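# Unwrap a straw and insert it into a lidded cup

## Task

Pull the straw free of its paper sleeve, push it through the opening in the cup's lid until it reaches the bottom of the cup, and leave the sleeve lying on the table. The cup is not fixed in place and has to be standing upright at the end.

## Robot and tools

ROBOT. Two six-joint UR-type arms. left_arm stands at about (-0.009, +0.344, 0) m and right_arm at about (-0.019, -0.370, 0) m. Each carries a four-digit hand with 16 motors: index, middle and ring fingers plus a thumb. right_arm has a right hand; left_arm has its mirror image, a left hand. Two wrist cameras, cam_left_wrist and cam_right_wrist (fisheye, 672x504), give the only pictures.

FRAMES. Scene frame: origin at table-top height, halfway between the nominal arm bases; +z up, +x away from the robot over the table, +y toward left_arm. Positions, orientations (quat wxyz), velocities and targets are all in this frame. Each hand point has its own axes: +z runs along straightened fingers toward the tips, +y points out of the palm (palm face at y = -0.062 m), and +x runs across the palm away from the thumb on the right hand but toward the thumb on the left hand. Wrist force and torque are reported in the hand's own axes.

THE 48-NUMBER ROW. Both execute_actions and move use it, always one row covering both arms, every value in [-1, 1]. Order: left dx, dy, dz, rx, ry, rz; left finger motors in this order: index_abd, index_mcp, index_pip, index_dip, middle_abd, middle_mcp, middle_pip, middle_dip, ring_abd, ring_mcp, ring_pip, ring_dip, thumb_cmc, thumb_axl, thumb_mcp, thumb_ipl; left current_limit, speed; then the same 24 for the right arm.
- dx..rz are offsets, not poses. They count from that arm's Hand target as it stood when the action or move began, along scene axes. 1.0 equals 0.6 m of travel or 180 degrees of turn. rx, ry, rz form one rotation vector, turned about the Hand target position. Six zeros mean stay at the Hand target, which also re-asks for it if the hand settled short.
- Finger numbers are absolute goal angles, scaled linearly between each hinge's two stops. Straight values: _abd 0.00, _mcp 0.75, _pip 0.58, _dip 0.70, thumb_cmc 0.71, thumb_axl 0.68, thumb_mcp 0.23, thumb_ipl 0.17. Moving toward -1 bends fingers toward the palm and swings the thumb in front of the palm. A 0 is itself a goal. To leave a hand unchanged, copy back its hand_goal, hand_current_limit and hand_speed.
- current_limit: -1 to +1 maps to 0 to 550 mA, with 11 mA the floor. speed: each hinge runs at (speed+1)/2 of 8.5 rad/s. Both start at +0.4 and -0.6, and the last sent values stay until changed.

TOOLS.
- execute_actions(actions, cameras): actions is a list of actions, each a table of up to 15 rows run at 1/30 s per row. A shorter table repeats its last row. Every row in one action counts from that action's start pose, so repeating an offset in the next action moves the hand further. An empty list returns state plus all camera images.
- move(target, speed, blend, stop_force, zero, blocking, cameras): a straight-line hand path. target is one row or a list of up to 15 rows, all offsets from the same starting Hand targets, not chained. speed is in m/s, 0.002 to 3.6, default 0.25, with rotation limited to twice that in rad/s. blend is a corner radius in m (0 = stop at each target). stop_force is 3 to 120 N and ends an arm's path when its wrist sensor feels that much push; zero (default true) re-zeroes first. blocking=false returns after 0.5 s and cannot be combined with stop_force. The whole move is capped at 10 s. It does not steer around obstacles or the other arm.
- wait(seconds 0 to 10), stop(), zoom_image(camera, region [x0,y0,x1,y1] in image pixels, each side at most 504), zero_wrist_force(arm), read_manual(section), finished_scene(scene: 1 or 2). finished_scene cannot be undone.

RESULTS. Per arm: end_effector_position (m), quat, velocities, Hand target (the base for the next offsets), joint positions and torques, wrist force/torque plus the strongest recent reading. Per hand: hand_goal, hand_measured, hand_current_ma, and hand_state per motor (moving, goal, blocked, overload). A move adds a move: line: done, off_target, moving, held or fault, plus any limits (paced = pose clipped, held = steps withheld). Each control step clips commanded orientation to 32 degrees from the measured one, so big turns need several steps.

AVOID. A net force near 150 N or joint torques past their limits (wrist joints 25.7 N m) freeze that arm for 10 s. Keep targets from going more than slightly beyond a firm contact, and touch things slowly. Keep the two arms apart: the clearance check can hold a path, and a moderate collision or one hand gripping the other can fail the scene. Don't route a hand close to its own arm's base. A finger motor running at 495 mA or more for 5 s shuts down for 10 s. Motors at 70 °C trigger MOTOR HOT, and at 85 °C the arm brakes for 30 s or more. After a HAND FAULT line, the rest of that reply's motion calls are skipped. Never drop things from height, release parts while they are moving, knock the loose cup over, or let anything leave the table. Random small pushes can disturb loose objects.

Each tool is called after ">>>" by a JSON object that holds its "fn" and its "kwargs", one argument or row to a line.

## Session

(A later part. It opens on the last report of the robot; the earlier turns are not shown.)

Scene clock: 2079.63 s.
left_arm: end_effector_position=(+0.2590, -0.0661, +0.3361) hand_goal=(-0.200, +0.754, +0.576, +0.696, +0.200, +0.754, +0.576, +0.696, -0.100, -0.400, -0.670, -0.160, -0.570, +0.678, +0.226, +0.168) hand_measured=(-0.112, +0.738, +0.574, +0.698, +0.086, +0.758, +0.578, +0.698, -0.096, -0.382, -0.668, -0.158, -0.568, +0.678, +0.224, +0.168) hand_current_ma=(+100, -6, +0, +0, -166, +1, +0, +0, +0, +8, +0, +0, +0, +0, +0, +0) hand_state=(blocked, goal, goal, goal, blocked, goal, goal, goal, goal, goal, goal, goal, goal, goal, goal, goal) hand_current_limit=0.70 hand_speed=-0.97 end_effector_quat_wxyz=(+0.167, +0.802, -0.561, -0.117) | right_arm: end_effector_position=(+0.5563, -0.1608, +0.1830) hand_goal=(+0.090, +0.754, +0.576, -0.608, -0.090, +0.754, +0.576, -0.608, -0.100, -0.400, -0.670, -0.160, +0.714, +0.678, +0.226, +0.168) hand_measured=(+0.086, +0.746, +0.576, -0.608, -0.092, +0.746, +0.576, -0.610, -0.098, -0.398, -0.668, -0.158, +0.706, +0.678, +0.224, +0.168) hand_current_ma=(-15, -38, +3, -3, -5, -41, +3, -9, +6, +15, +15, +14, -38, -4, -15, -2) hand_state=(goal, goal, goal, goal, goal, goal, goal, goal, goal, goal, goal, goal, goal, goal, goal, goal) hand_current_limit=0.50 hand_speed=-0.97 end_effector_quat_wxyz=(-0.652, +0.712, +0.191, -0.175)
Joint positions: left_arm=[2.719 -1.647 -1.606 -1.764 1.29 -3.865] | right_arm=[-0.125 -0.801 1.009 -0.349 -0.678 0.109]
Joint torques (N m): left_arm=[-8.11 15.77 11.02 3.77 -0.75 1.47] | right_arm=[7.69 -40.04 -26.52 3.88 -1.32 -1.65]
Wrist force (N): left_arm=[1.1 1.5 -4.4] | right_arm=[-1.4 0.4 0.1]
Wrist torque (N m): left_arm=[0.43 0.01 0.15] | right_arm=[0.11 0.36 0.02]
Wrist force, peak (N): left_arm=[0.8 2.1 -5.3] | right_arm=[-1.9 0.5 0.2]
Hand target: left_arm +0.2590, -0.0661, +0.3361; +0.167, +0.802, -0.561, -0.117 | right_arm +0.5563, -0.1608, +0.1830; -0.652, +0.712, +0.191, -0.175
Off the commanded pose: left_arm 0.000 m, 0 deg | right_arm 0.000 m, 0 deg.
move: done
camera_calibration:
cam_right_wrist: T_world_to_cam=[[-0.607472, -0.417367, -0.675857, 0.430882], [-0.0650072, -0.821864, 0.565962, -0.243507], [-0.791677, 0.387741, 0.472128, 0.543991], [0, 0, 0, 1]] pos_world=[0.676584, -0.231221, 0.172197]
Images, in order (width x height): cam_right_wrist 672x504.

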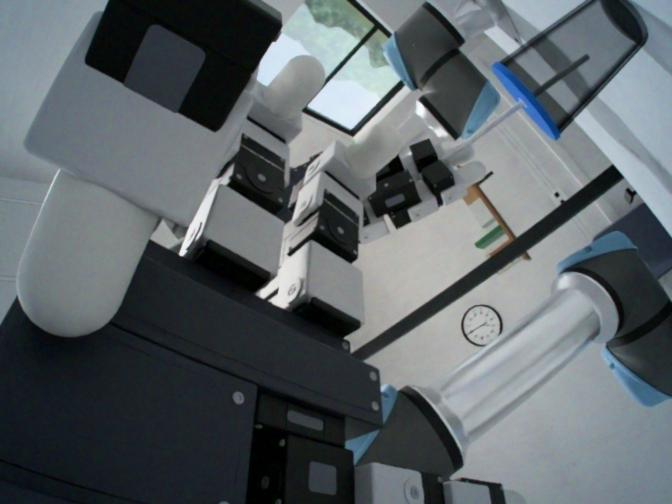

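>>> {"fn": "move", "kwargs": {
  "target": [-0.0094,-0.0034,0,0,0,0,-0.2,0.754,0.576,0.696,0.2,0.754,0.576,0.696,-0.1,-0.4,-0.67,-0.16,-0.57,0.678,0.226,0.168,0.7,-0.97,0,0,0,0,0,0,0.09,0.754,0.576,-0.609,-0.09,0.754,0.576,-0.609,-0.1,-0.4,-0.67,-0.16,0.714,0.678,0.226,0.168,0.5,-0.97],
  "speed": 0.008,
  "stop_force": 4,
  "cameras": ["cam_right_wrist"]
}}

>>> {"fn": "zoom_image", "kwargs": {
  "camera": "cam_right_wrist",
  "region": [480, 0, 672, 140]
}}

>>> {"fn": "zoom_image", "kwargs": {
  "camera": "cam_right_wrist",
  "region": [400, 70, 540, 220]
}}

Scene clock: 2121.93 s.
left_arm: end_effector_position=(+0.2534, -0.0682, +0.3361) hand_goal=(-0.200, +0.754, +0.576, +0.696, +0.200, +0.754, +0.576, +0.696, -0.100, -0.400, -0.670, -0.160, -0.570, +0.678, +0.226, +0.168) hand_measured=(-0.112, +0.740, +0.576, +0.698, +0.086, +0.758, +0.580, +0.698, -0.096, -0.382, -0.668, -0.158, -0.568, +0.678, +0.224, +0.168) hand_current_ma=(+100, -5, +0, +0, -166, +1, +0, +0, +0, +8, +0, +0, +0, +0, +0, +0) hand_state=(blocked, goal, goal, goal, blocked, goal, goal, goal, goal, goal, goal, goal, goal, goal, goal, goal) hand_current_limit=0.70 hand_speed=-0.97 end_effector_quat_wxyz=(+0.167, +0.802, -0.561, -0.117) | right_arm: end_effector_position=(+0.5563, -0.1608, +0.1830) hand_goal=(+0.090, +0.754, +0.576, -0.608, -0.090, +0.754, +0.576, -0.608, -0.100, -0.400, -0.670, -0.160, +0.714, +0.678, +0.226, +0.168) hand_measured=(+0.086, +0.746, +0.576, -0.608, -0.092, +0.746, +0.576, -0.610, -0.098, -0.398, -0.668, -0.158, +0.706, +0.678, +0.224, +0.168) hand_current_ma=(-15, -38, +3, -3, -5, -41, +3, -9, +6, +15, +15, +14, -38, -4, -15, -2) hand_state=(goal, goal, goal, goal, goal, goal, goal, goal, goal, goal, goal, goal, goal, goal, goal, goal) hand_current_limit=0.50 hand_speed=-0.97 end_effector_quat_wxyz=(-0.652, +0.712, +0.191, -0.175)
Joint positions: left_arm=[2.711 -1.64 -1.615 -1.761 1.288 -3.873] | right_arm=[-0.125 -0.801 1.009 -0.349 -0.678 0.109]
Joint torques (N m): left_arm=[-8.58 34.06 11.83 3.68 -1.79 -2.51] | right_arm=[7.17 -39.86 -27.08 3.87 -1.07 -1.64]
Wrist force (N): left_arm=[1.0 0.9 -3.4] | right_arm=[-1.6 0.6 0.2]
Wrist torque (N m): left_arm=[0.38 0.01 0.14] | right_arm=[0.12 0.38 0.00]
Wrist force, peak (N): left_arm=[1.0 1.7 -4.6] | right_arm=[-1.8 0.6 0.3]
Hand target: left_arm +0.2534, -0.0682, +0.3361; +0.167, +0.802, -0.561, -0.117 | right_arm +0.5563, -0.1608, +0.1830; -0.652, +0.712, +0.191, -0.175
Off the commanded pose: left_arm 0.000 m, 0 deg | right_arm 0.000 m, 0 deg.
move: done
camera_calibration:
cam_right_wrist: T_world_to_cam=[[-0.607472, -0.417367, -0.675857, 0.430882], [-0.0650072, -0.821864, 0.565962, -0.243507], [-0.791677, 0.387741, 0.472128, 0.543991], [0, 0, 0, 1]] pos_world=[0.676584, -0.231221, 0.172197]
Images, in order (width x height): cam_right_wrist 672x504.

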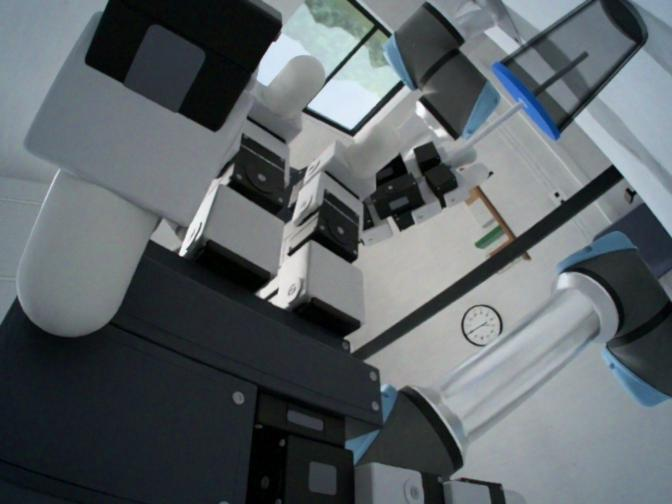

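Scaled by 2.625 from the camera's 672x504 image, which has a finer 960x720 frame.

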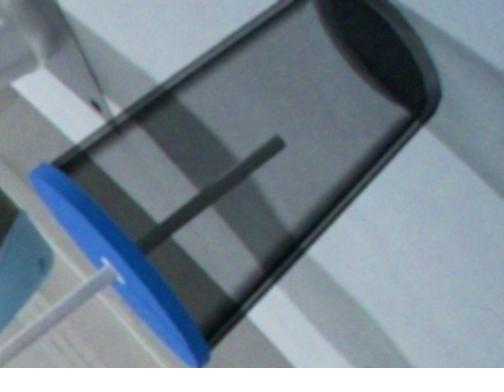

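Scaled by 3.360 from the camera's 672x504 image, which has a finer 960x720 frame.

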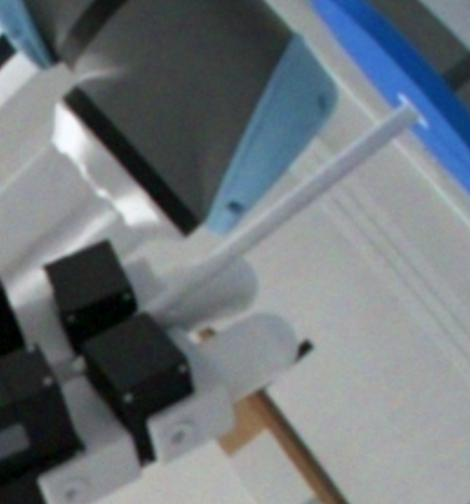

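>>> {"fn": "move", "kwargs": {
  "target": [-0.0078,-0.0028,0,0,0,0,-0.2,0.754,0.576,0.696,0.2,0.754,0.576,0.696,-0.1,-0.4,-0.67,-0.16,-0.57,0.678,0.226,0.168,0.7,-0.97,0,0,0,0,0,0,0.09,0.754,0.576,-0.609,-0.09,0.754,0.576,-0.609,-0.1,-0.4,-0.67,-0.16,0.714,0.678,0.226,0.168,0.5,-0.97],
  "speed": 0.008,
  "stop_force": 4,
  "cameras": ["cam_right_wrist"]
}}

>>> {"fn": "zoom_image", "kwargs": {
  "camera": "cam_right_wrist",
  "region": [480, 0, 672, 140]
}}

>>> {"fn": "zoom_image", "kwargs": {
  "camera": "cam_right_wrist",
  "region": [400, 70, 540, 220]
}}

Scene clock: 2132.37 s.
left_arm: end_effector_position=(+0.2487, -0.0699, +0.3361) hand_goal=(-0.200, +0.754, +0.576, +0.696, +0.200, +0.754, +0.576, +0.696, -0.100, -0.400, -0.670, -0.160, -0.570, +0.678, +0.226, +0.168) hand_measured=(-0.112, +0.744, +0.576, +0.698, +0.086, +0.760, +0.580, +0.698, -0.096, -0.382, -0.668, -0.158, -0.568, +0.678, +0.224, +0.168) hand_current_ma=(+100, -3, +0, +0, -165, +1, +0, +0, +0, +8, +0, +0, +0, +0, +0, +0) hand_state=(blocked, goal, goal, goal, blocked, goal, goal, goal, goal, goal, goal, goal, goal, goal, goal, goal) hand_current_limit=0.70 hand_speed=-0.97 end_effector_quat_wxyz=(+0.167, +0.802, -0.561, -0.117) | right_arm: end_effector_position=(+0.5563, -0.1608, +0.1830) hand_goal=(+0.090, +0.754, +0.576, -0.608, -0.090, +0.754, +0.576, -0.608, -0.100, -0.400, -0.670, -0.160, +0.714, +0.678, +0.226, +0.168) hand_measured=(+0.086, +0.746, +0.576, -0.608, -0.092, +0.746, +0.576, -0.610, -0.098, -0.398, -0.668, -0.158, +0.706, +0.678, +0.224, +0.168) hand_current_ma=(-15, -38, +3, -3, -5, -41, +3, -9, +6, +15, +15, +14, -38, -4, -15, -2) hand_state=(goal, goal, goal, goal, goal, goal, goal, goal, goal, goal, goal, goal, goal, goal, goal, goal) hand_current_limit=0.50 hand_speed=-0.97 end_effector_quat_wxyz=(-0.652, +0.712, +0.191, -0.175)
Joint positions: left_arm=[2.705 -1.633 -1.622 -1.758 1.286 -3.879] | right_arm=[-0.125 -0.801 1.009 -0.349 -0.678 0.109]
Joint torques (N m): left_arm=[-8.96 33.97 11.89 3.64 -1.67 -2.77] | right_arm=[6.64 -39.4 -27.13 3.84 -1.08 -1.64]
Wrist force (N): left_arm=[1.2 0.6 -2.3] | right_arm=[-1.4 0.7 0.0]
Wrist torque (N m): left_arm=[0.33 -0.01 0.16] | right_arm=[0.16 0.36 0.03]
Wrist force, peak (N): left_arm=[0.8 1.2 -3.9] | right_arm=[-1.9 0.5 0.1]
Hand target: left_arm +0.2487, -0.0699, +0.3361; +0.167, +0.802, -0.561, -0.117 | right_arm +0.5563, -0.1608, +0.1830; -0.652, +0.712, +0.191, -0.175
Off the commanded pose: left_arm 0.000 m, 0 deg | right_arm 0.000 m, 0 deg.
move: done
camera_calibration:
cam_right_wrist: T_world_to_cam=[[-0.607472, -0.417367, -0.675857, 0.430882], [-0.0650072, -0.821864, 0.565962, -0.243507], [-0.791677, 0.387741, 0.472128, 0.543991], [0, 0, 0, 1]] pos_world=[0.676584, -0.231221, 0.172197]
Images, in order (width x height): cam_right_wrist 672x504.

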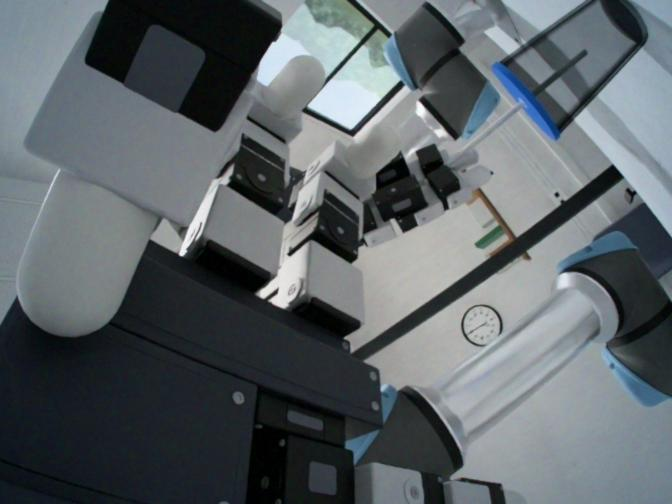

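Scaled by 2.625 from the camera's 672x504 image, which has a finer 960x720 frame.

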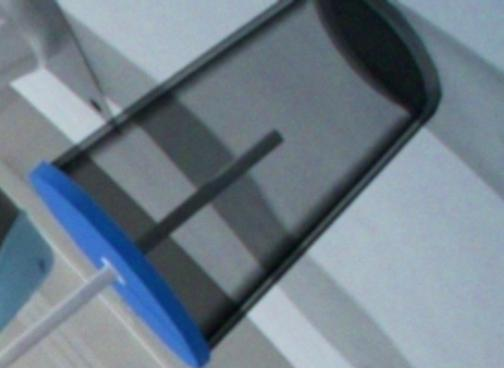

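Scaled by 3.360 from the camera's 672x504 image, which has a finer 960x720 frame.

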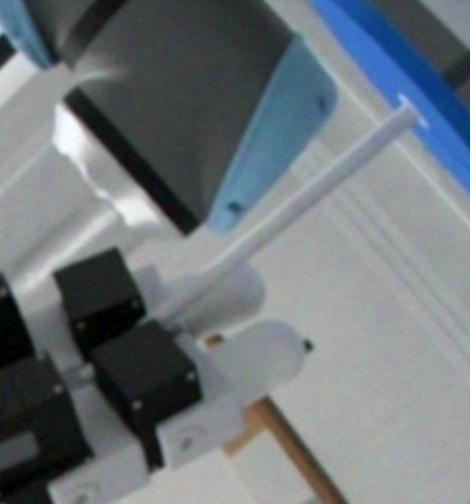

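>>> {"fn": "move", "kwargs": {
  "target": [0,0,-0.0333,0,0,0,-0.2,0.754,0.576,0.696,0.2,0.754,0.576,0.696,-0.1,-0.4,-0.67,-0.16,-0.57,0.678,0.226,0.168,0.7,-0.97,0,0,0,0,0,0,0.09,0.754,0.576,-0.609,-0.09,0.754,0.576,-0.609,-0.1,-0.4,-0.67,-0.16,0.714,0.678,0.226,0.168,0.5,-0.97],
  "speed": 0.008,
  "stop_force": 4,
  "cameras": ["cam_right_wrist"]
}}

>>> {"fn": "zoom_image", "kwargs": {
  "camera": "cam_right_wrist",
  "region": [480, 0, 672, 140]
}}

>>> {"fn": "zoom_image", "kwargs": {
  "camera": "cam_right_wrist",
  "region": [400, 70, 540, 220]
}}

Scene clock: 2148.50 s.
left_arm: end_effector_position=(+0.2487, -0.0699, +0.3162) hand_goal=(-0.200, +0.754, +0.576, +0.696, +0.200, +0.754, +0.576, +0.696, -0.100, -0.400, -0.670, -0.160, -0.570, +0.678, +0.226, +0.168) hand_measured=(-0.112, +0.744, +0.576, +0.698, +0.086, +0.760, +0.580, +0.698, -0.096, -0.382, -0.668, -0.158, -0.568, +0.678, +0.224, +0.168) hand_current_ma=(+100, -3, +0, +0, -164, +1, +0, +0, +0, +8, +0, +0, +0, +0, +0, +0) hand_state=(blocked, goal, goal, goal, blocked, goal, goal, goal, goal, goal, goal, goal, goal, goal, goal, goal) hand_current_limit=0.70 hand_speed=-0.97 end_effector_quat_wxyz=(+0.167, +0.802, -0.561, -0.117) | right_arm: end_effector_position=(+0.5563, -0.1608, +0.1830) hand_goal=(+0.090, +0.754, +0.576, -0.608, -0.090, +0.754, +0.576, -0.608, -0.100, -0.400, -0.670, -0.160, +0.714, +0.678, +0.226, +0.168) hand_measured=(+0.086, +0.746, +0.576, -0.608, -0.092, +0.746, +0.576, -0.610, -0.098, -0.398, -0.668, -0.158, +0.706, +0.678, +0.224, +0.168) hand_current_ma=(-15, -38, +3, -3, -5, -41, +3, -9, +6, +15, +15, +14, -38, -4, -15, -2) hand_state=(goal, goal, goal, goal, goal, goal, goal, goal, goal, goal, goal, goal, goal, goal, goal, goal) hand_current_limit=0.50 hand_speed=-0.97 end_effector_quat_wxyz=(-0.652, +0.712, +0.191, -0.175)
Joint positions: left_arm=[2.705 -1.64 -1.666 -1.707 1.286 -3.879] | right_arm=[-0.125 -0.801 1.009 -0.349 -0.678 0.109]
Joint torques (N m): left_arm=[-7.49 14.9 12.13 3.62 0.51 -1.56] | right_arm=[6.74 -39.22 -26.51 3.75 -1.19 -1.64]
Wrist force (N): left_arm=[1.0 1.1 -2.7] | right_arm=[-1.3 0.5 0.0]
Wrist torque (N m): left_arm=[0.34 0.09 0.15] | right_arm=[0.13 0.35 0.02]
Wrist force, peak (N): left_arm=[1.0 1.4 -4.0] | right_arm=[-2.0 0.6 0.0]
Hand target: left_arm +0.2487, -0.0699, +0.3162; +0.167, +0.802, -0.561, -0.117 | right_arm +0.5563, -0.1608, +0.1830; -0.652, +0.712, +0.191, -0.175
Off the commanded pose: left_arm 0.000 m, 0 deg | right_arm 0.000 m, 0 deg.
move: done
camera_calibration:
cam_right_wrist: T_world_to_cam=[[-0.607472, -0.417367, -0.675857, 0.430882], [-0.0650072, -0.821864, 0.565962, -0.243507], [-0.791677, 0.387741, 0.472128, 0.543991], [0, 0, 0, 1]] pos_world=[0.676584, -0.231221, 0.172197]
Images, in order (width x height): cam_right_wrist 672x504.

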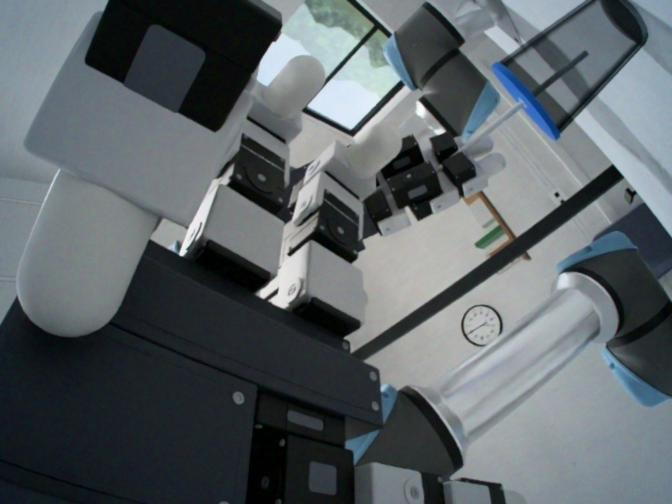

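Scaled by 2.625 from the camera's 672x504 image, which has a finer 960x720 frame.

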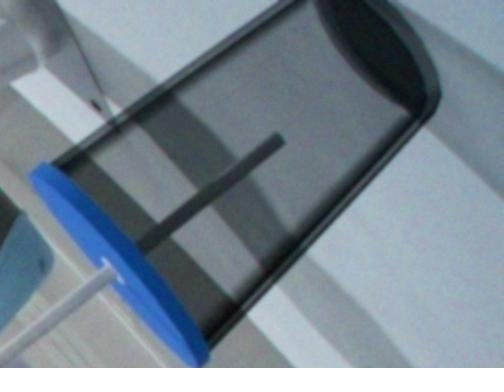

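Scaled by 3.360 from the camera's 672x504 image, which has a finer 960x720 frame.

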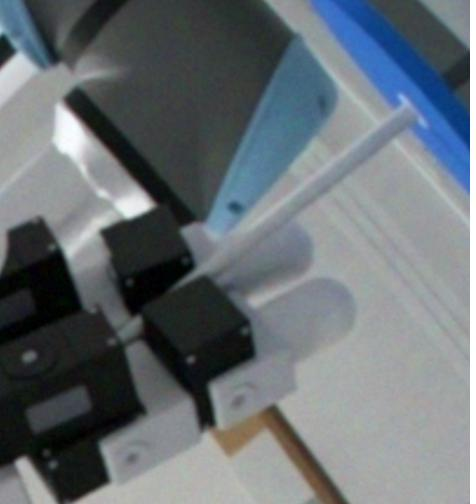

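>>> {"fn": "move", "kwargs": {
  "target": [0,0,0,0,0,0,0.08,0.754,0.576,0.696,-0.08,0.754,0.576,0.696,-0.1,-0.4,-0.67,-0.16,-0.57,0.678,0.226,0.168,0.7,-0.97,0,0,0,0,0,0,0.09,0.754,0.576,-0.609,-0.09,0.754,0.576,-0.609,-0.1,-0.4,-0.67,-0.16,0.714,0.678,0.226,0.168,0.5,-0.97],
  "cameras": ["cam_right_wrist"]
}}

>>> {"fn": "zoom_image", "kwargs": {
  "camera": "cam_right_wrist",
  "region": [480, 0, 672, 140]
}}

>>> {"fn": "zoom_image", "kwargs": {
  "camera": "cam_right_wrist",
  "region": [380, 70, 540, 220]
}}

Scene clock: 2182.20 s.
left_arm: end_effector_position=(+0.2487, -0.0699, +0.3162) hand_goal=(+0.080, +0.754, +0.576, +0.696, -0.080, +0.754, +0.576, +0.696, -0.100, -0.400, -0.670, -0.160, -0.570, +0.678, +0.226, +0.168) hand_measured=(-0.108, +0.744, +0.576, +0.698, +0.086, +0.760, +0.580, +0.698, -0.096, -0.382, -0.668, -0.158, -0.568, +0.678, +0.224, +0.168) hand_current_ma=(+18, -3, +0, +0, -43, +1, +0, +0, +0, +8, +0, +0, +0, +0, +0, +0) hand_state=(moving, goal, goal, goal, moving, goal, goal, goal, goal, goal, goal, goal, goal, goal, goal, goal) hand_current_limit=0.70 hand_speed=-0.97 end_effector_quat_wxyz=(+0.167, +0.802, -0.561, -0.117) | right_arm: end_effector_position=(+0.5563, -0.1608, +0.1830) hand_goal=(+0.090, +0.754, +0.576, -0.608, -0.090, +0.754, +0.576, -0.608, -0.100, -0.400, -0.670, -0.160, +0.714, +0.678, +0.226, +0.168) hand_measured=(+0.086, +0.746, +0.576, -0.608, -0.092, +0.746, +0.576, -0.610, -0.098, -0.398, -0.668, -0.158, +0.706, +0.678, +0.224, +0.168) hand_current_ma=(-15, -38, +3, -3, -5, -41, +3, -9, +6, +15, +15, +14, -38, -4, -15, -2) hand_state=(goal, goal, goal, goal, goal, goal, goal, goal, goal, goal, goal, goal, goal, goal, goal, goal) hand_current_limit=0.50 hand_speed=-0.97 end_effector_quat_wxyz=(-0.652, +0.712, +0.191, -0.175)
Joint positions: left_arm=[2.705 -1.64 -1.666 -1.707 1.286 -3.879] | right_arm=[-0.125 -0.801 1.009 -0.349 -0.678 0.109]
Joint torques (N m): left_arm=[-3.7 14.84 12.05 3.71 -1.59 -1.34] | right_arm=[6.38 -40.23 -26.47 3.91 -1.2 -1.62]
Wrist force (N): left_arm=[0.8 0.9 -2.1] | right_arm=[-1.5 0.7 0.1]
Wrist torque (N m): left_arm=[0.30 0.07 0.13] | right_arm=[0.14 0.38 0.01]
Wrist force, peak (N): left_arm=[1.2 1.0 -3.1] | right_arm=[-1.8 0.6 0.0]
Hand target: left_arm +0.2487, -0.0699, +0.3162; +0.167, +0.802, -0.561, -0.117 | right_arm +0.5563, -0.1608, +0.1830; -0.652, +0.712, +0.191, -0.175
Off the commanded pose: left_arm 0.000 m, 0 deg | right_arm 0.000 m, 0 deg.
move: done
camera_calibration:
cam_right_wrist: T_world_to_cam=[[-0.607472, -0.417367, -0.675857, 0.430882], [-0.0650072, -0.821864, 0.565962, -0.243507], [-0.791677, 0.387741, 0.472128, 0.543991], [0, 0, 0, 1]] pos_world=[0.676584, -0.231221, 0.172197]
Images, in order (width x height): cam_right_wrist 672x504.

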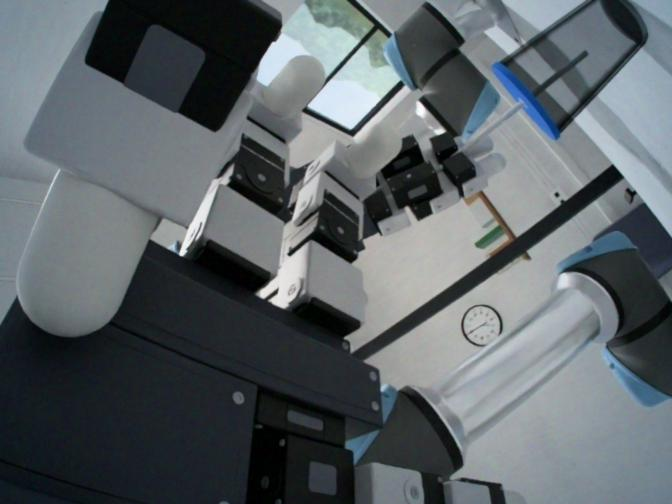

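Scaled by 2.625 from the camera's 672x504 image, which has a finer 960x720 frame.

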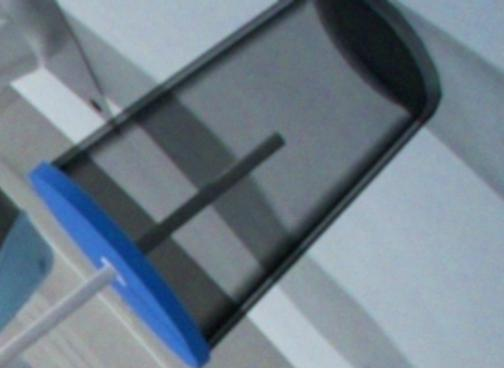

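Scaled by 3.150 from the camera's 672x504 image, which has a finer 960x720 frame.

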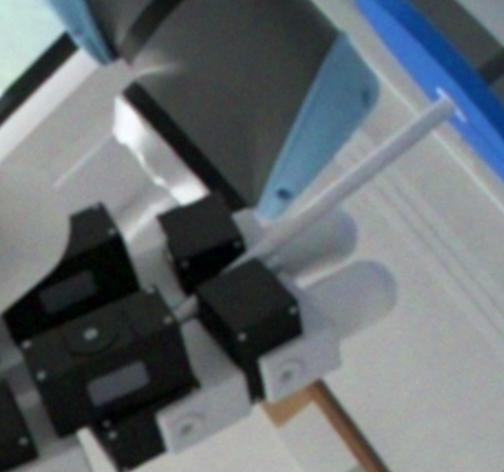

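>>> {"fn": "wait", "kwargs": {
  "seconds": 1,
  "cameras": ["cam_right_wrist"]
}}

>>> {"fn": "zoom_image", "kwargs": {
  "camera": "cam_right_wrist",
  "region": [380, 0, 672, 220]
}}

>>> {"fn": "zoom_image", "kwargs": {
  "camera": "cam_right_wrist",
  "region": [400, 100, 520, 200]
}}

Scene clock: 2188.17 s.
left_arm: end_effector_position=(+0.2487, -0.0699, +0.3162) hand_goal=(+0.080, +0.754, +0.576, +0.696, -0.080, +0.754, +0.576, +0.696, -0.100, -0.400, -0.670, -0.160, -0.570, +0.678, +0.226, +0.168) hand_measured=(+0.076, +0.754, +0.576, +0.698, -0.076, +0.760, +0.580, +0.698, -0.096, -0.382, -0.668, -0.158, -0.568, +0.678, +0.224, +0.168) hand_current_ma=(+0, +0, +0, +0, +0, +1, +0, +0, +0, +8, +0, +0, +0, +0, +0, +0) hand_state=(goal, goal, goal, goal, goal, goal, goal, goal, goal, goal, goal, goal, goal, goal, goal, goal) hand_current_limit=0.70 hand_speed=-0.97 end_effector_quat_wxyz=(+0.167, +0.802, -0.561, -0.117) | right_arm: end_effector_position=(+0.5563, -0.1608, +0.1830) hand_goal=(+0.090, +0.754, +0.576, -0.608, -0.090, +0.754, +0.576, -0.608, -0.100, -0.400, -0.670, -0.160, +0.714, +0.678, +0.226, +0.168) hand_measured=(+0.086, +0.746, +0.576, -0.608, -0.092, +0.746, +0.576, -0.610, -0.098, -0.398, -0.668, -0.158, +0.706, +0.678, +0.224, +0.168) hand_current_ma=(-15, -38, +3, -3, -5, -41, +3, -9, +6, +15, +15, +14, -38, -4, -15, -2) hand_state=(goal, goal, goal, goal, goal, goal, goal, goal, goal, goal, goal, goal, goal, goal, goal, goal) hand_current_limit=0.50 hand_speed=-0.97 end_effector_quat_wxyz=(-0.652, +0.712, +0.191, -0.175)
Joint positions: left_arm=[2.705 -1.64 -1.666 -1.707 1.286 -3.879] | right_arm=[-0.125 -0.801 1.009 -0.349 -0.678 0.109]
Joint torques (N m): left_arm=[0.35 23.86 22.16 3.65 -1.41 -1.58] | right_arm=[6.22 -39.81 -26.53 3.86 -1.16 -1.66]
Wrist force (N): left_arm=[0.5 0.0 -0.5] | right_arm=[-1.5 0.8 0.1]
Wrist torque (N m): left_arm=[0.15 -0.02 0.08] | right_arm=[0.16 0.37 0.02]
Wrist force, peak (N): left_arm=[1.0 0.8 -1.9] | right_arm=[-1.9 0.6 0.2]
Hand target: left_arm +0.2487, -0.0699, +0.3162; +0.167, +0.802, -0.561, -0.117 | right_arm +0.5563, -0.1608, +0.1830; -0.652, +0.712, +0.191, -0.175
Off the commanded pose: left_arm 0.000 m, 0 deg | right_arm 0.000 m, 0 deg.
wait: 1.00 s; at rest from the start
camera_calibration:
cam_right_wrist: T_world_to_cam=[[-0.607472, -0.417367, -0.675857, 0.430882], [-0.0650072, -0.821864, 0.565962, -0.243507], [-0.791677, 0.387741, 0.472128, 0.543991], [0, 0, 0, 1]] pos_world=[0.676584, -0.231221, 0.172197]
Images, in order (width x height): cam_right_wrist 672x504.

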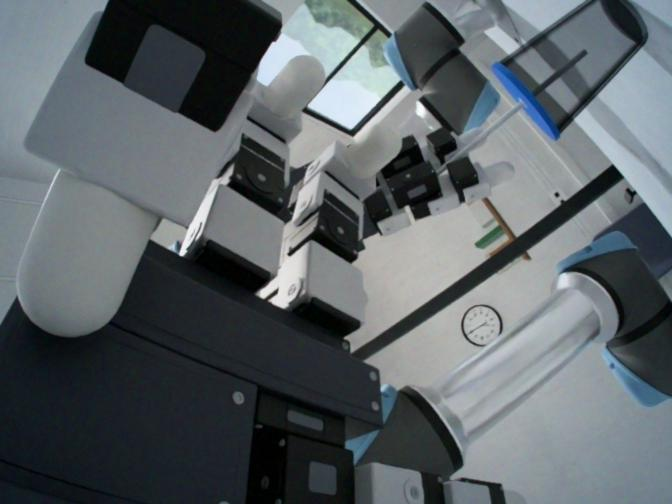

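Scaled by 1.726 from the camera's 672x504 image, which has a finer 960x720 frame.

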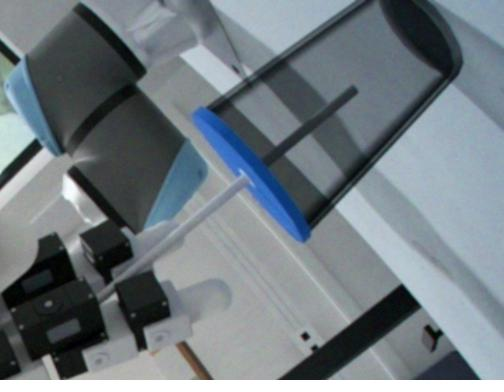

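Scaled by 4.200 from the camera's 672x504 image, which has a finer 960x720 frame.

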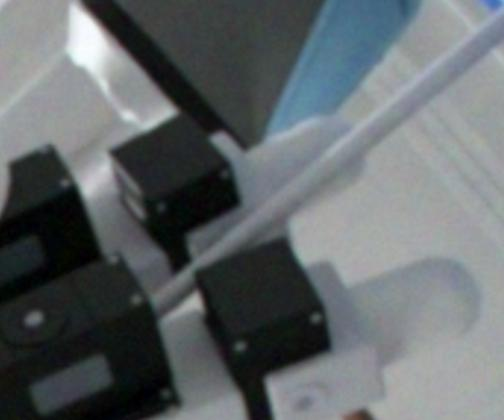

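>>> {"fn": "move", "kwargs": {
  "target": [0.0258,0.0107,0.0397,0,0,0,0.08,0.754,0.576,0.696,-0.08,0.754,0.576,0.696,-0.1,-0.4,-0.67,-0.16,-0.57,0.678,0.226,0.168,0.7,-0.97,0,0,0,0,0,0,0.09,0.754,0.576,-0.609,-0.09,0.754,0.576,-0.609,-0.1,-0.4,-0.67,-0.16,0.714,0.678,0.226,0.168,0.5,-0.97],
  "speed": 0.03,
  "cameras": ["cam_right_wrist"]
}}

>>> {"fn": "zoom_image", "kwargs": {
  "camera": "cam_right_wrist",
  "region": [380, 0, 672, 220]
}}

>>> {"fn": "zoom_image", "kwargs": {
  "camera": "cam_right_wrist",
  "region": [380, 110, 500, 230]
}}

Scene clock: 2206.10 s.
left_arm: end_effector_position=(+0.2641, -0.0635, +0.3399) hand_goal=(+0.080, +0.754, +0.576, +0.696, -0.080, +0.754, +0.576, +0.696, -0.100, -0.400, -0.670, -0.160, -0.570, +0.678, +0.226, +0.168) hand_measured=(+0.076, +0.754, +0.576, +0.698, -0.076, +0.760, +0.580, +0.698, -0.096, -0.382, -0.668, -0.158, -0.568, +0.678, +0.224, +0.168) hand_current_ma=(+0, +0, +0, +0, +0, +1, +0, +0, +0, +8, +0, +0, +0, +0, +0, +0) hand_state=(goal, goal, goal, goal, goal, goal, goal, goal, goal, goal, goal, goal, goal, goal, goal, goal) hand_current_limit=0.70 hand_speed=-0.97 end_effector_quat_wxyz=(+0.167, +0.802, -0.561, -0.117) | right_arm: end_effector_position=(+0.5563, -0.1608, +0.1830) hand_goal=(+0.090, +0.754, +0.576, -0.608, -0.090, +0.754, +0.576, -0.608, -0.100, -0.400, -0.670, -0.160, +0.714, +0.678, +0.226, +0.168) hand_measured=(+0.086, +0.746, +0.576, -0.608, -0.092, +0.746, +0.576, -0.610, -0.098, -0.398, -0.668, -0.158, +0.706, +0.678, +0.224, +0.168) hand_current_ma=(-15, -38, +3, -3, -5, -41, +3, -9, +6, +15, +15, +14, -38, -4, -15, -2) hand_state=(goal, goal, goal, goal, goal, goal, goal, goal, goal, goal, goal, goal, goal, goal, goal, goal) hand_current_limit=0.50 hand_speed=-0.97 end_effector_quat_wxyz=(-0.652, +0.712, +0.191, -0.175)
Joint positions: left_arm=[2.728 -1.652 -1.59 -1.777 1.293 -3.856] | right_arm=[-0.125 -0.801 1.009 -0.349 -0.678 0.109]
Joint torques (N m): left_arm=[7.5 16.65 30.57 -0.06 0.83 2.28] | right_arm=[5.97 -39.16 -26.62 3.76 -1.13 -1.64]
Wrist force (N): left_arm=[0.6 -0.1 -1.1] | right_arm=[-1.3 0.6 0.0]
Wrist torque (N m): left_arm=[0.20 -0.06 -0.01] | right_arm=[0.13 0.35 0.03]
Wrist force, peak (N): left_arm=[0.6 0.0 -1.3] | right_arm=[-1.7 0.9 0.1]
Hand target: left_arm +0.2642, -0.0634, +0.3400; +0.167, +0.802, -0.561, -0.117 | right_arm +0.5563, -0.1608, +0.1830; -0.652, +0.712, +0.191, -0.175
Off the commanded pose: left_arm 0.000 m, 0 deg | right_arm 0.000 m, 0 deg.
move: done
camera_calibration:
cam_right_wrist: T_world_to_cam=[[-0.607472, -0.417367, -0.675857, 0.430882], [-0.0650072, -0.821864, 0.565962, -0.243507], [-0.791677, 0.387741, 0.472128, 0.543991], [0, 0, 0, 1]] pos_world=[0.676584, -0.231221, 0.172197]
Images, in order (width x height): cam_right_wrist 672x504.

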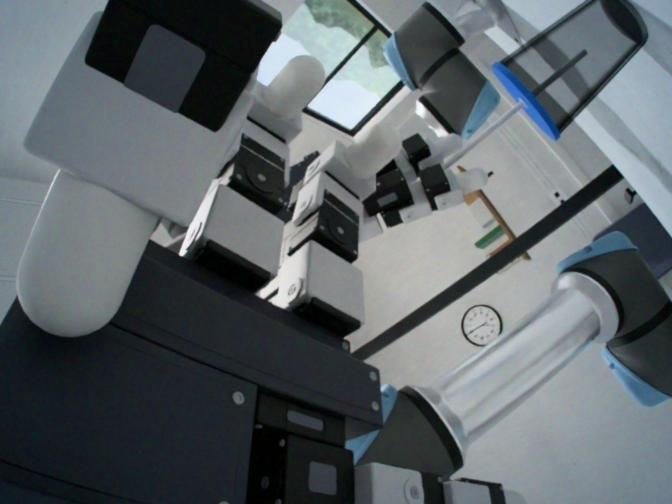

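Scaled by 1.726 from the camera's 672x504 image, which has a finer 960x720 frame.

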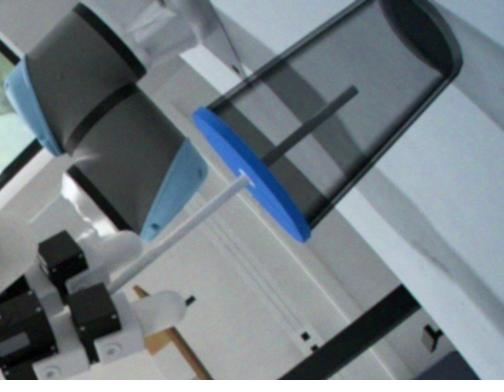

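Scaled by 4.200 from the camera's 672x504 image, which has a finer 960x720 frame.

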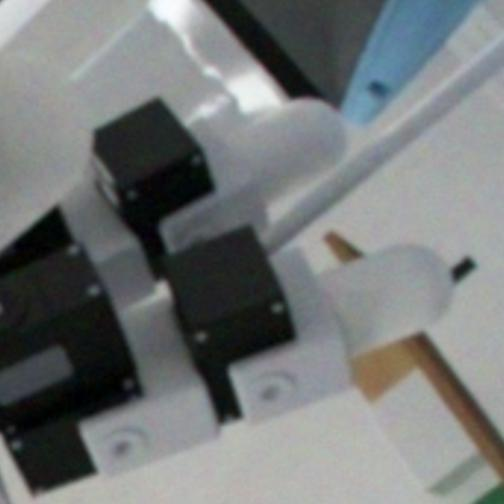

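>>> {"fn": "move", "kwargs": {
  "target": [0,0,0,0,0,0,-0.5,0.754,0.576,0.696,0.5,0.754,0.576,0.696,-0.1,-0.4,-0.67,-0.16,-0.57,0.678,0.226,0.168,0.7,-0.97,0,0,0,0,0,0,0.09,0.754,0.576,-0.609,-0.09,0.754,0.576,-0.609,-0.1,-0.4,-0.67,-0.16,0.714,0.678,0.226,0.168,0.5,-0.97]
}}

>>> {"fn": "wait", "kwargs": {
  "seconds": 4,
  "cameras": ["cam_right_wrist"]
}}

>>> {"fn": "zoom_image", "kwargs": {
  "camera": "cam_right_wrist",
  "region": [380, 0, 672, 220]
}}

>>> {"fn": "zoom_image", "kwargs": {
  "camera": "cam_right_wrist",
  "region": [380, 110, 500, 230]
}}

Scene clock: 2215.80 s.
left_arm: end_effector_position=(+0.2642, -0.0634, +0.3400) hand_goal=(-0.500, +0.754, +0.576, +0.696, +0.500, +0.754, +0.576, +0.696, -0.100, -0.400, -0.670, -0.160, -0.570, +0.678, +0.226, +0.168) hand_measured=(-0.052, +0.754, +0.576, +0.698, +0.054, +0.760, +0.580, +0.698, -0.096, -0.382, -0.668, -0.158, -0.568, +0.678, +0.224, +0.168) hand_current_ma=(+14, +0, +0, +0, -13, +1, +0, +0, +0, +8, +0, +0, +0, +0, +0, +0) hand_state=(moving, goal, goal, goal, moving, goal, goal, goal, goal, goal, goal, goal, goal, goal, goal, goal) hand_current_limit=0.70 hand_speed=-0.97 end_effector_quat_wxyz=(+0.167, +0.802, -0.561, -0.117) | right_arm: end_effector_position=(+0.5563, -0.1608, +0.1830) hand_goal=(+0.090, +0.754, +0.576, -0.608, -0.090, +0.754, +0.576, -0.608, -0.100, -0.400, -0.670, -0.160, +0.714, +0.678, +0.226, +0.168) hand_measured=(+0.086, +0.746, +0.576, -0.608, -0.092, +0.746, +0.576, -0.610, -0.098, -0.398, -0.668, -0.158, +0.706, +0.678, +0.224, +0.168) hand_current_ma=(-15, -38, +3, -3, -5, -41, +3, -9, +6, +15, +15, +14, -38, -4, -15, -2) hand_state=(goal, goal, goal, goal, goal, goal, goal, goal, goal, goal, goal, goal, goal, goal, goal, goal) hand_current_limit=0.50 hand_speed=-0.97 end_effector_quat_wxyz=(-0.652, +0.712, +0.191, -0.175)
Joint positions: left_arm=[2.728 -1.652 -1.59 -1.777 1.293 -3.856] | right_arm=[-0.125 -0.801 1.009 -0.349 -0.678 0.109]
Joint torques (N m): left_arm=[8.46 15.95 29.16 0.01 0.73 2.26] | right_arm=[6.24 -39.39 -26.44 3.6 -1.24 -1.48]
Wrist force (N): left_arm=[0.6 -0.3 -0.5] | right_arm=[-1.5 0.3 0.3]
Wrist torque (N m): left_arm=[0.15 -0.01 0.00] | right_arm=[0.07 0.36 0.01]
Wrist force, peak (N): left_arm=[0.8 -0.1 -1.0] | right_arm=[-1.8 0.6 0.1]
Hand target: left_arm +0.2642, -0.0634, +0.3400; +0.167, +0.802, -0.561, -0.117 | right_arm +0.5563, -0.1608, +0.1830; -0.652, +0.712, +0.191, -0.175
Off the commanded pose: left_arm 0.000 m, 0 deg | right_arm 0.000 m, 0 deg.
move: done

Scene clock: 2219.80 s.
left_arm: end_effector_position=(+0.2642, -0.0634, +0.3400) hand_goal=(-0.500, +0.754, +0.576, +0.696, +0.500, +0.754, +0.576, +0.696, -0.100, -0.400, -0.670, -0.160, -0.570, +0.678, +0.226, +0.168) hand_measured=(-0.066, +0.754, +0.576, +0.698, +0.064, +0.760, +0.580, +0.698, -0.096, -0.382, -0.668, -0.158, -0.568, +0.678, +0.224, +0.168) hand_current_ma=(+467, +0, +0, +0, -467, +1, +0, +0, +0, +8, +0, +0, +0, +0, +0, +0) hand_state=(blocked, goal, goal, goal, blocked, goal, goal, goal, goal, goal, goal, goal, goal, goal, goal, goal) hand_current_limit=0.70 hand_speed=-0.97 end_effector_quat_wxyz=(+0.167, +0.802, -0.561, -0.117) | right_arm: end_effector_position=(+0.5563, -0.1608, +0.1830) hand_goal=(+0.090, +0.754, +0.576, -0.608, -0.090, +0.754, +0.576, -0.608, -0.100, -0.400, -0.670, -0.160, +0.714, +0.678, +0.226, +0.168) hand_measured=(+0.086, +0.746, +0.576, -0.608, -0.092, +0.746, +0.576, -0.610, -0.098, -0.398, -0.668, -0.158, +0.706, +0.678, +0.224, +0.168) hand_current_ma=(-15, -38, +3, -3, -5, -41, +3, -9, +6, +15, +15, +14, -38, -4, -15, -2) hand_state=(goal, goal, goal, goal, goal, goal, goal, goal, goal, goal, goal, goal, goal, goal, goal, goal) hand_current_limit=0.50 hand_speed=-0.97 end_effector_quat_wxyz=(-0.652, +0.712, +0.191, -0.175)
Joint positions: left_arm=[2.728 -1.652 -1.59 -1.777 1.293 -3.856] | right_arm=[-0.125 -0.801 1.009 -0.349 -0.678 0.109]
Joint torques (N m): left_arm=[7.79 18.1 28.91 0.14 0.47 2.06] | right_arm=[6.33 -39.87 -26.99 3.68 -1.33 -1.65]
Wrist force (N): left_arm=[0.8 -0.1 -0.9] | right_arm=[-1.4 0.6 0.2]
Wrist torque (N m): left_arm=[0.17 0.00 0.03] | right_arm=[0.11 0.36 0.02]
Wrist force, peak (N): left_arm=[1.0 0.1 -1.1] | right_arm=[-1.9 0.7 0.1]
Hand target: left_arm +0.2642, -0.0634, +0.3400; +0.167, +0.802, -0.561, -0.117 | right_arm +0.5563, -0.1608, +0.1830; -0.652, +0.712, +0.191, -0.175
Off the commanded pose: left_arm 0.000 m, 0 deg | right_arm 0.000 m, 0 deg.
wait: 4.00 s; at rest by 0.17 s
camera_calibration:
cam_right_wrist: T_world_to_cam=[[-0.607472, -0.417367, -0.675857, 0.430882], [-0.0650072, -0.821864, 0.565962, -0.243507], [-0.791677, 0.387741, 0.472128, 0.543991], [0, 0, 0, 1]] pos_world=[0.676584, -0.231221, 0.172197]
Images, in order (width x height): cam_right_wrist 672x504.

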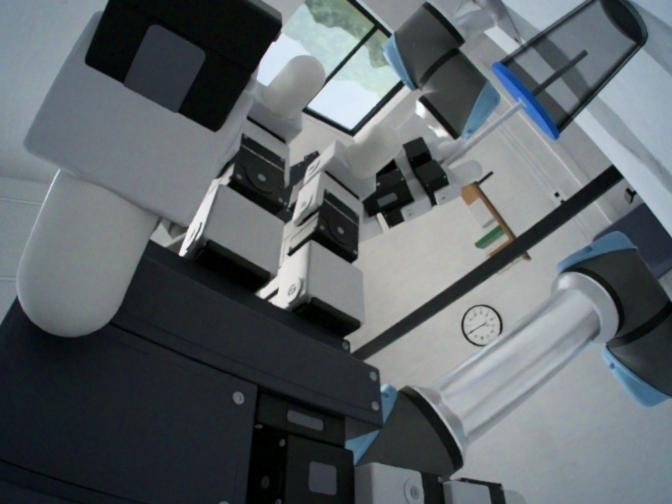

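Scaled by 1.726 from the camera's 672x504 image, which has a finer 960x720 frame.

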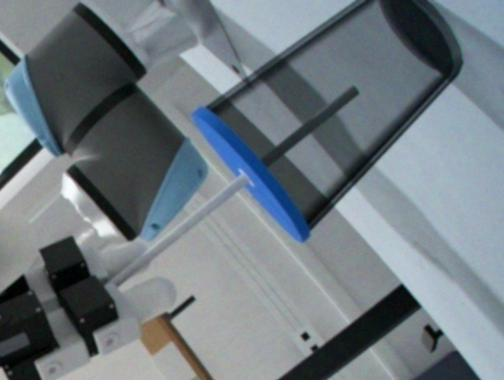

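Scaled by 4.200 from the camera's 672x504 image, which has a finer 960x720 frame.

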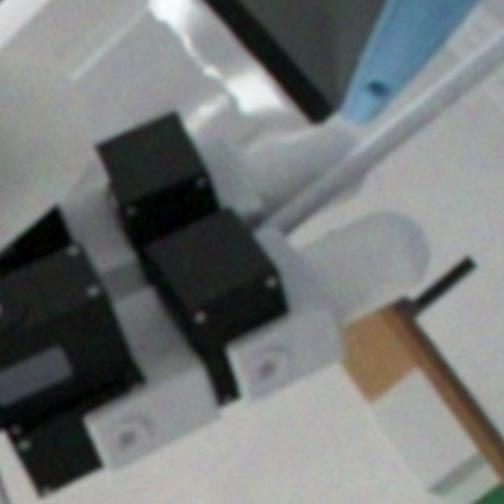

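>>> {"fn": "move", "kwargs": {
  "target": [0,0,-0.0333,0,0,0,-0.5,0.754,0.576,0.696,0.5,0.754,0.576,0.696,-0.1,-0.4,-0.67,-0.16,-0.57,0.678,0.226,0.168,0.7,-0.97,0,0,0,0,0,0,0.09,0.754,0.576,-0.609,-0.09,0.754,0.576,-0.609,-0.1,-0.4,-0.67,-0.16,0.714,0.678,0.226,0.168,0.5,-0.97],
  "speed": 0.008,
  "stop_force": 6,
  "cameras": ["cam_right_wrist"]
}}

>>> {"fn": "zoom_image", "kwargs": {
  "camera": "cam_right_wrist",
  "region": [400, 0, 672, 210]
}}

Scene clock: 2228.67 s.
left_arm: end_effector_position=(+0.2642, -0.0634, +0.3200) hand_goal=(-0.500, +0.754, +0.576, +0.696, +0.500, +0.754, +0.576, +0.696, -0.100, -0.400, -0.670, -0.160, -0.570, +0.678, +0.226, +0.168) hand_measured=(-0.068, +0.738, +0.572, +0.698, +0.064, +0.748, +0.574, +0.698, -0.096, -0.382, -0.668, -0.158, -0.568, +0.678, +0.224, +0.168) hand_current_ma=(+468, -6, -1, +0, -467, -1, +0, +0, +0, +8, +0, +0, +0, +0, +0, +0) hand_state=(blocked, goal, goal, goal, blocked, goal, goal, goal, goal, goal, goal, goal, goal, goal, goal, goal) hand_current_limit=0.70 hand_speed=-0.97 end_effector_quat_wxyz=(+0.167, +0.802, -0.561, -0.117) | right_arm: end_effector_position=(+0.5563, -0.1608, +0.1830) hand_goal=(+0.090, +0.754, +0.576, -0.608, -0.090, +0.754, +0.576, -0.608, -0.100, -0.400, -0.670, -0.160, +0.714, +0.678, +0.226, +0.168) hand_measured=(+0.086, +0.746, +0.576, -0.608, -0.092, +0.746, +0.576, -0.610, -0.098, -0.398, -0.668, -0.158, +0.706, +0.678, +0.224, +0.168) hand_current_ma=(-15, -38, +3, -3, -5, -41, +3, -9, +6, +15, +15, +14, -38, -4, -15, -2) hand_state=(goal, goal, goal, goal, goal, goal, goal, goal, goal, goal, goal, goal, goal, goal, goal, goal) hand_current_limit=0.50 hand_speed=-0.97 end_effector_quat_wxyz=(-0.652, +0.712, +0.191, -0.175)
Joint positions: left_arm=[2.728 -1.658 -1.635 -1.727 1.293 -3.856] | right_arm=[-0.125 -0.801 1.009 -0.349 -0.678 0.109]
Joint torques (N m): left_arm=[4.54 13.98 10.02 3.53 0.88 1.82] | right_arm=[5.24 -39.53 -26.24 3.42 -1.1 -1.76]
Wrist force (N): left_arm=[1.8 2.6 -6.3] | right_arm=[-1.8 0.6 0.2]
Wrist torque (N m): left_arm=[0.54 0.21 0.13] | right_arm=[0.12 0.40 0.00]
Wrist force, peak (N): left_arm=[2.0 2.4 -6.7] | right_arm=[-1.9 0.8 0.0]
Hand target: left_arm +0.2642, -0.0634, +0.3200; +0.167, +0.802, -0.561, -0.117 | right_arm +0.5563, -0.1608, +0.1830; -0.652, +0.712, +0.191, -0.175
Off the commanded pose: left_arm 0.000 m, 0 deg | right_arm 0.000 m, 0 deg.
move: done
camera_calibration:
cam_right_wrist: T_world_to_cam=[[-0.607472, -0.417367, -0.675857, 0.430882], [-0.0650072, -0.821864, 0.565962, -0.243507], [-0.791677, 0.387741, 0.472128, 0.543991], [0, 0, 0, 1]] pos_world=[0.676584, -0.231221, 0.172197]
Images, in order (width x height): cam_right_wrist 672x504.

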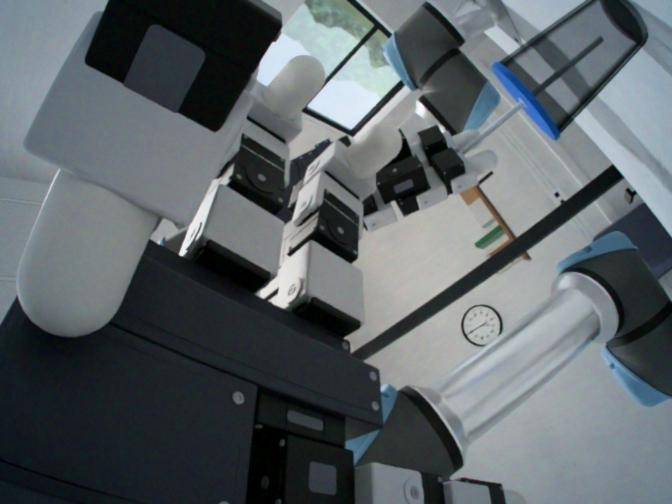

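Scaled by 1.853 from the camera's 672x504 image, which has a finer 960x720 frame.

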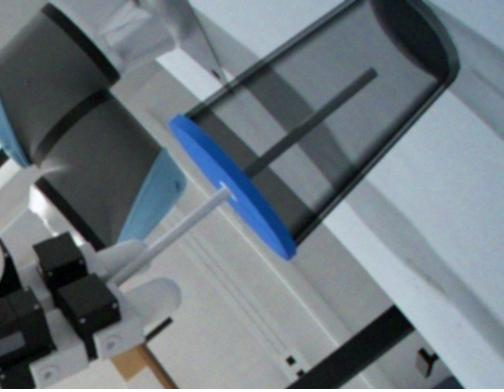

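>>> {"fn": "move", "kwargs": {
  "target": [0,0,-0.0333,0,0,0,-0.5,0.754,0.576,0.696,0.5,0.754,0.576,0.696,-0.1,-0.4,-0.67,-0.16,-0.57,0.678,0.226,0.168,0.7,-0.97,0,0,0,0,0,0,0.09,0.754,0.576,-0.609,-0.09,0.754,0.576,-0.609,-0.1,-0.4,-0.67,-0.16,0.714,0.678,0.226,0.168,0.5,-0.97],
  "speed": 0.008,
  "stop_force": 6,
  "cameras": ["cam_right_wrist"]
}}

>>> {"fn": "zoom_image", "kwargs": {
  "camera": "cam_right_wrist",
  "region": [400, 0, 672, 210]
}}

Scene clock: 2264.43 s.
left_arm: end_effector_position=(+0.2642, -0.0634, +0.3000) hand_goal=(-0.500, +0.754, +0.576, +0.696, +0.500, +0.754, +0.576, +0.696, -0.100, -0.400, -0.670, -0.160, -0.570, +0.678, +0.226, +0.168) hand_measured=(-0.068, +0.736, +0.570, +0.698, +0.064, +0.746, +0.574, +0.698, -0.096, -0.382, -0.668, -0.158, -0.568, +0.678, +0.224, +0.168) hand_current_ma=(+467, -7, -1, +0, -467, -2, +0, +0, +0, +8, +0, +0, +0, +0, +0, +0) hand_state=(blocked, goal, goal, goal, blocked, goal, goal, goal, goal, goal, goal, goal, goal, goal, goal, goal) hand_current_limit=0.70 hand_speed=-0.97 end_effector_quat_wxyz=(+0.167, +0.802, -0.561, -0.117) | right_arm: end_effector_position=(+0.5563, -0.1608, +0.1830) hand_goal=(+0.090, +0.754, +0.576, -0.608, -0.090, +0.754, +0.576, -0.608, -0.100, -0.400, -0.670, -0.160, +0.714, +0.678, +0.226, +0.168) hand_measured=(+0.086, +0.746, +0.576, -0.608, -0.092, +0.746, +0.576, -0.610, -0.098, -0.398, -0.668, -0.158, +0.706, +0.678, +0.224, +0.168) hand_current_ma=(-15, -38, +3, -3, -5, -41, +3, -9, +6, +15, +15, +14, -38, -4, -15, -2) hand_state=(goal, goal, goal, goal, goal, goal, goal, goal, goal, goal, goal, goal, goal, goal, goal, goal) hand_current_limit=0.50 hand_speed=-0.97 end_effector_quat_wxyz=(-0.652, +0.712, +0.191, -0.175)
Joint positions: left_arm=[2.728 -1.667 -1.677 -1.676 1.293 -3.856] | right_arm=[-0.125 -0.801 1.009 -0.349 -0.678 0.109]
Joint torques (N m): left_arm=[1.81 14.97 10.55 3.6 -0.6 0.52] | right_arm=[5.5 -40.45 -25.98 3.48 -1.14 -1.69]
Wrist force (N): left_arm=[1.9 2.2 -5.7] | right_arm=[-1.5 0.6 -0.1]
Wrist torque (N m): left_arm=[0.48 0.16 0.12] | right_arm=[0.14 0.37 0.02]
Wrist force, peak (N): left_arm=[1.9 2.8 -6.9] | right_arm=[-1.8 0.6 0.0]
Hand target: left_arm +0.2642, -0.0634, +0.3000; +0.167, +0.802, -0.561, -0.117 | right_arm +0.5563, -0.1608, +0.1830; -0.652, +0.712, +0.191, -0.175
Off the commanded pose: left_arm 0.000 m, 0 deg | right_arm 0.000 m, 0 deg.
move: done
camera_calibration:
cam_right_wrist: T_world_to_cam=[[-0.607472, -0.417367, -0.675857, 0.430882], [-0.0650072, -0.821864, 0.565962, -0.243507], [-0.791677, 0.387741, 0.472128, 0.543991], [0, 0, 0, 1]] pos_world=[0.676584, -0.231221, 0.172197]
Images, in order (width x height): cam_right_wrist 672x504.

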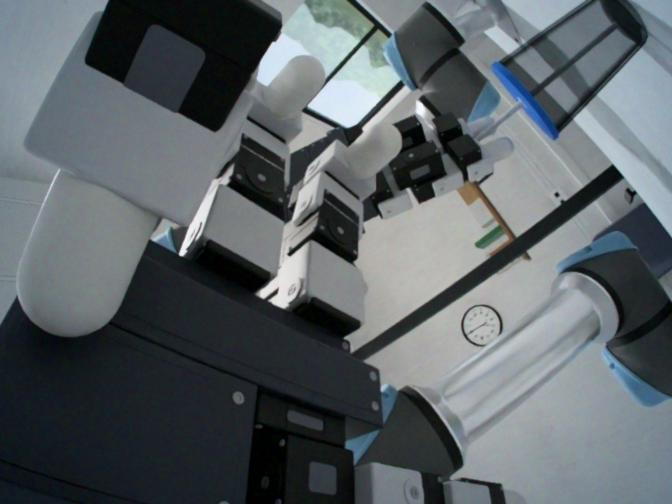

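Scaled by 1.853 from the camera's 672x504 image, which has a finer 960x720 frame.

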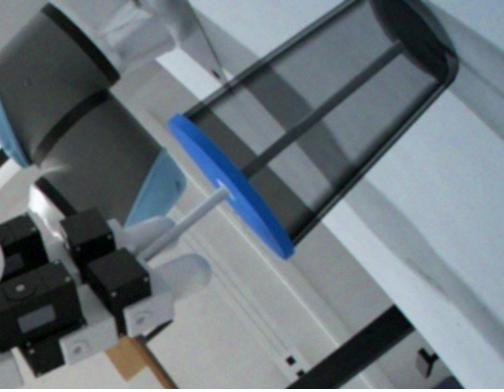

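>>> {"fn": "move", "kwargs": {
  "target": [0,0,-0.0167,0,0,0,-0.5,0.754,0.576,0.696,0.5,0.754,0.576,0.696,-0.1,-0.4,-0.67,-0.16,-0.57,0.678,0.226,0.168,0.7,-0.97,0,0,0,0,0,0,0.09,0.754,0.576,-0.609,-0.09,0.754,0.576,-0.609,-0.1,-0.4,-0.67,-0.16,0.714,0.678,0.226,0.168,0.5,-0.97],
  "speed": 0.005,
  "stop_force": 3.5,
  "cameras": ["cam_right_wrist"]
}}

>>> {"fn": "zoom_image", "kwargs": {
  "camera": "cam_right_wrist",
  "region": [480, 0, 672, 150]
}}

Scene clock: 2273.37 s.
left_arm: end_effector_position=(+0.2642, -0.0634, +0.2902) hand_goal=(-0.500, +0.754, +0.576, +0.696, +0.500, +0.754, +0.576, +0.696, -0.100, -0.400, -0.670, -0.160, -0.570, +0.678, +0.226, +0.168) hand_measured=(-0.068, +0.730, +0.566, +0.698, +0.064, +0.738, +0.568, +0.696, -0.096, -0.382, -0.668, -0.158, -0.568, +0.678, +0.224, +0.168) hand_current_ma=(+468, -13, -2, +0, -467, -6, -2, +0, +0, +8, +0, +0, +0, +0, +0, +0) hand_state=(blocked, blocked, goal, goal, blocked, goal, goal, goal, goal, goal, goal, goal, goal, goal, goal, goal) hand_current_limit=0.70 hand_speed=-0.97 end_effector_quat_wxyz=(+0.167, +0.802, -0.561, -0.117) | right_arm: end_effector_position=(+0.5563, -0.1608, +0.1830) hand_goal=(+0.090, +0.754, +0.576, -0.608, -0.090, +0.754, +0.576, -0.608, -0.100, -0.400, -0.670, -0.160, +0.714, +0.678, +0.226, +0.168) hand_measured=(+0.086, +0.746, +0.576, -0.608, -0.092, +0.746, +0.576, -0.610, -0.098, -0.398, -0.668, -0.158, +0.706, +0.678, +0.224, +0.168) hand_current_ma=(-15, -38, +3, -3, -5, -41, +3, -9, +6, +15, +15, +14, -38, -4, -15, -2) hand_state=(goal, goal, goal, goal, goal, goal, goal, goal, goal, goal, goal, goal, goal, goal, goal, goal) hand_current_limit=0.50 hand_speed=-0.97 end_effector_quat_wxyz=(-0.652, +0.712, +0.191, -0.175)
Joint positions: left_arm=[2.728 -1.672 -1.697 -1.651 1.293 -3.856] | right_arm=[-0.125 -0.801 1.009 -0.349 -0.678 0.109]
Joint torques (N m): left_arm=[-1.42 19.6 25.24 -0.91 -0.08 -1.34] | right_arm=[4.86 -40.72 -26.03 3.29 -1.09 -1.52]
Wrist force (N): left_arm=[2.3 3.2 -8.6] | right_arm=[-1.7 0.6 0.1]
Wrist torque (N m): left_arm=[0.61 0.16 0.15] | right_arm=[0.13 0.40 -0.01]
Wrist force, peak (N): left_arm=[2.0 3.6 -8.9] | right_arm=[-1.8 0.8 0.1]
Hand target: left_arm +0.2642, -0.0634, +0.2903; +0.167, +0.802, -0.561, -0.117 | right_arm +0.5563, -0.1608, +0.1830; -0.652, +0.712, +0.191, -0.175
Off the commanded pose: left_arm 0.000 m, 0 deg | right_arm 0.000 m, 0 deg.
move: contact (left_arm)
camera_calibration:
cam_right_wrist: T_world_to_cam=[[-0.607472, -0.417367, -0.675857, 0.430882], [-0.0650072, -0.821864, 0.565962, -0.243507], [-0.791677, 0.387741, 0.472128, 0.543991], [0, 0, 0, 1]] pos_world=[0.676584, -0.231221, 0.172197]
Images, in order (width x height): cam_right_wrist 672x504.

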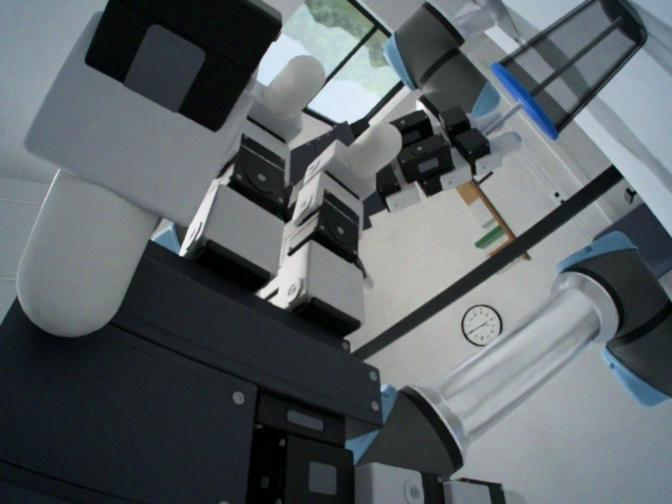

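Scaled by 2.625 from the camera's 672x504 image, which has a finer 960x720 frame.

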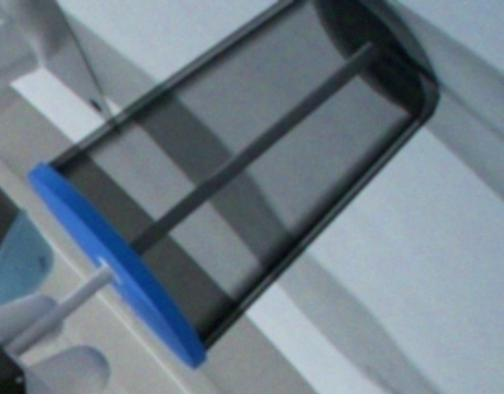

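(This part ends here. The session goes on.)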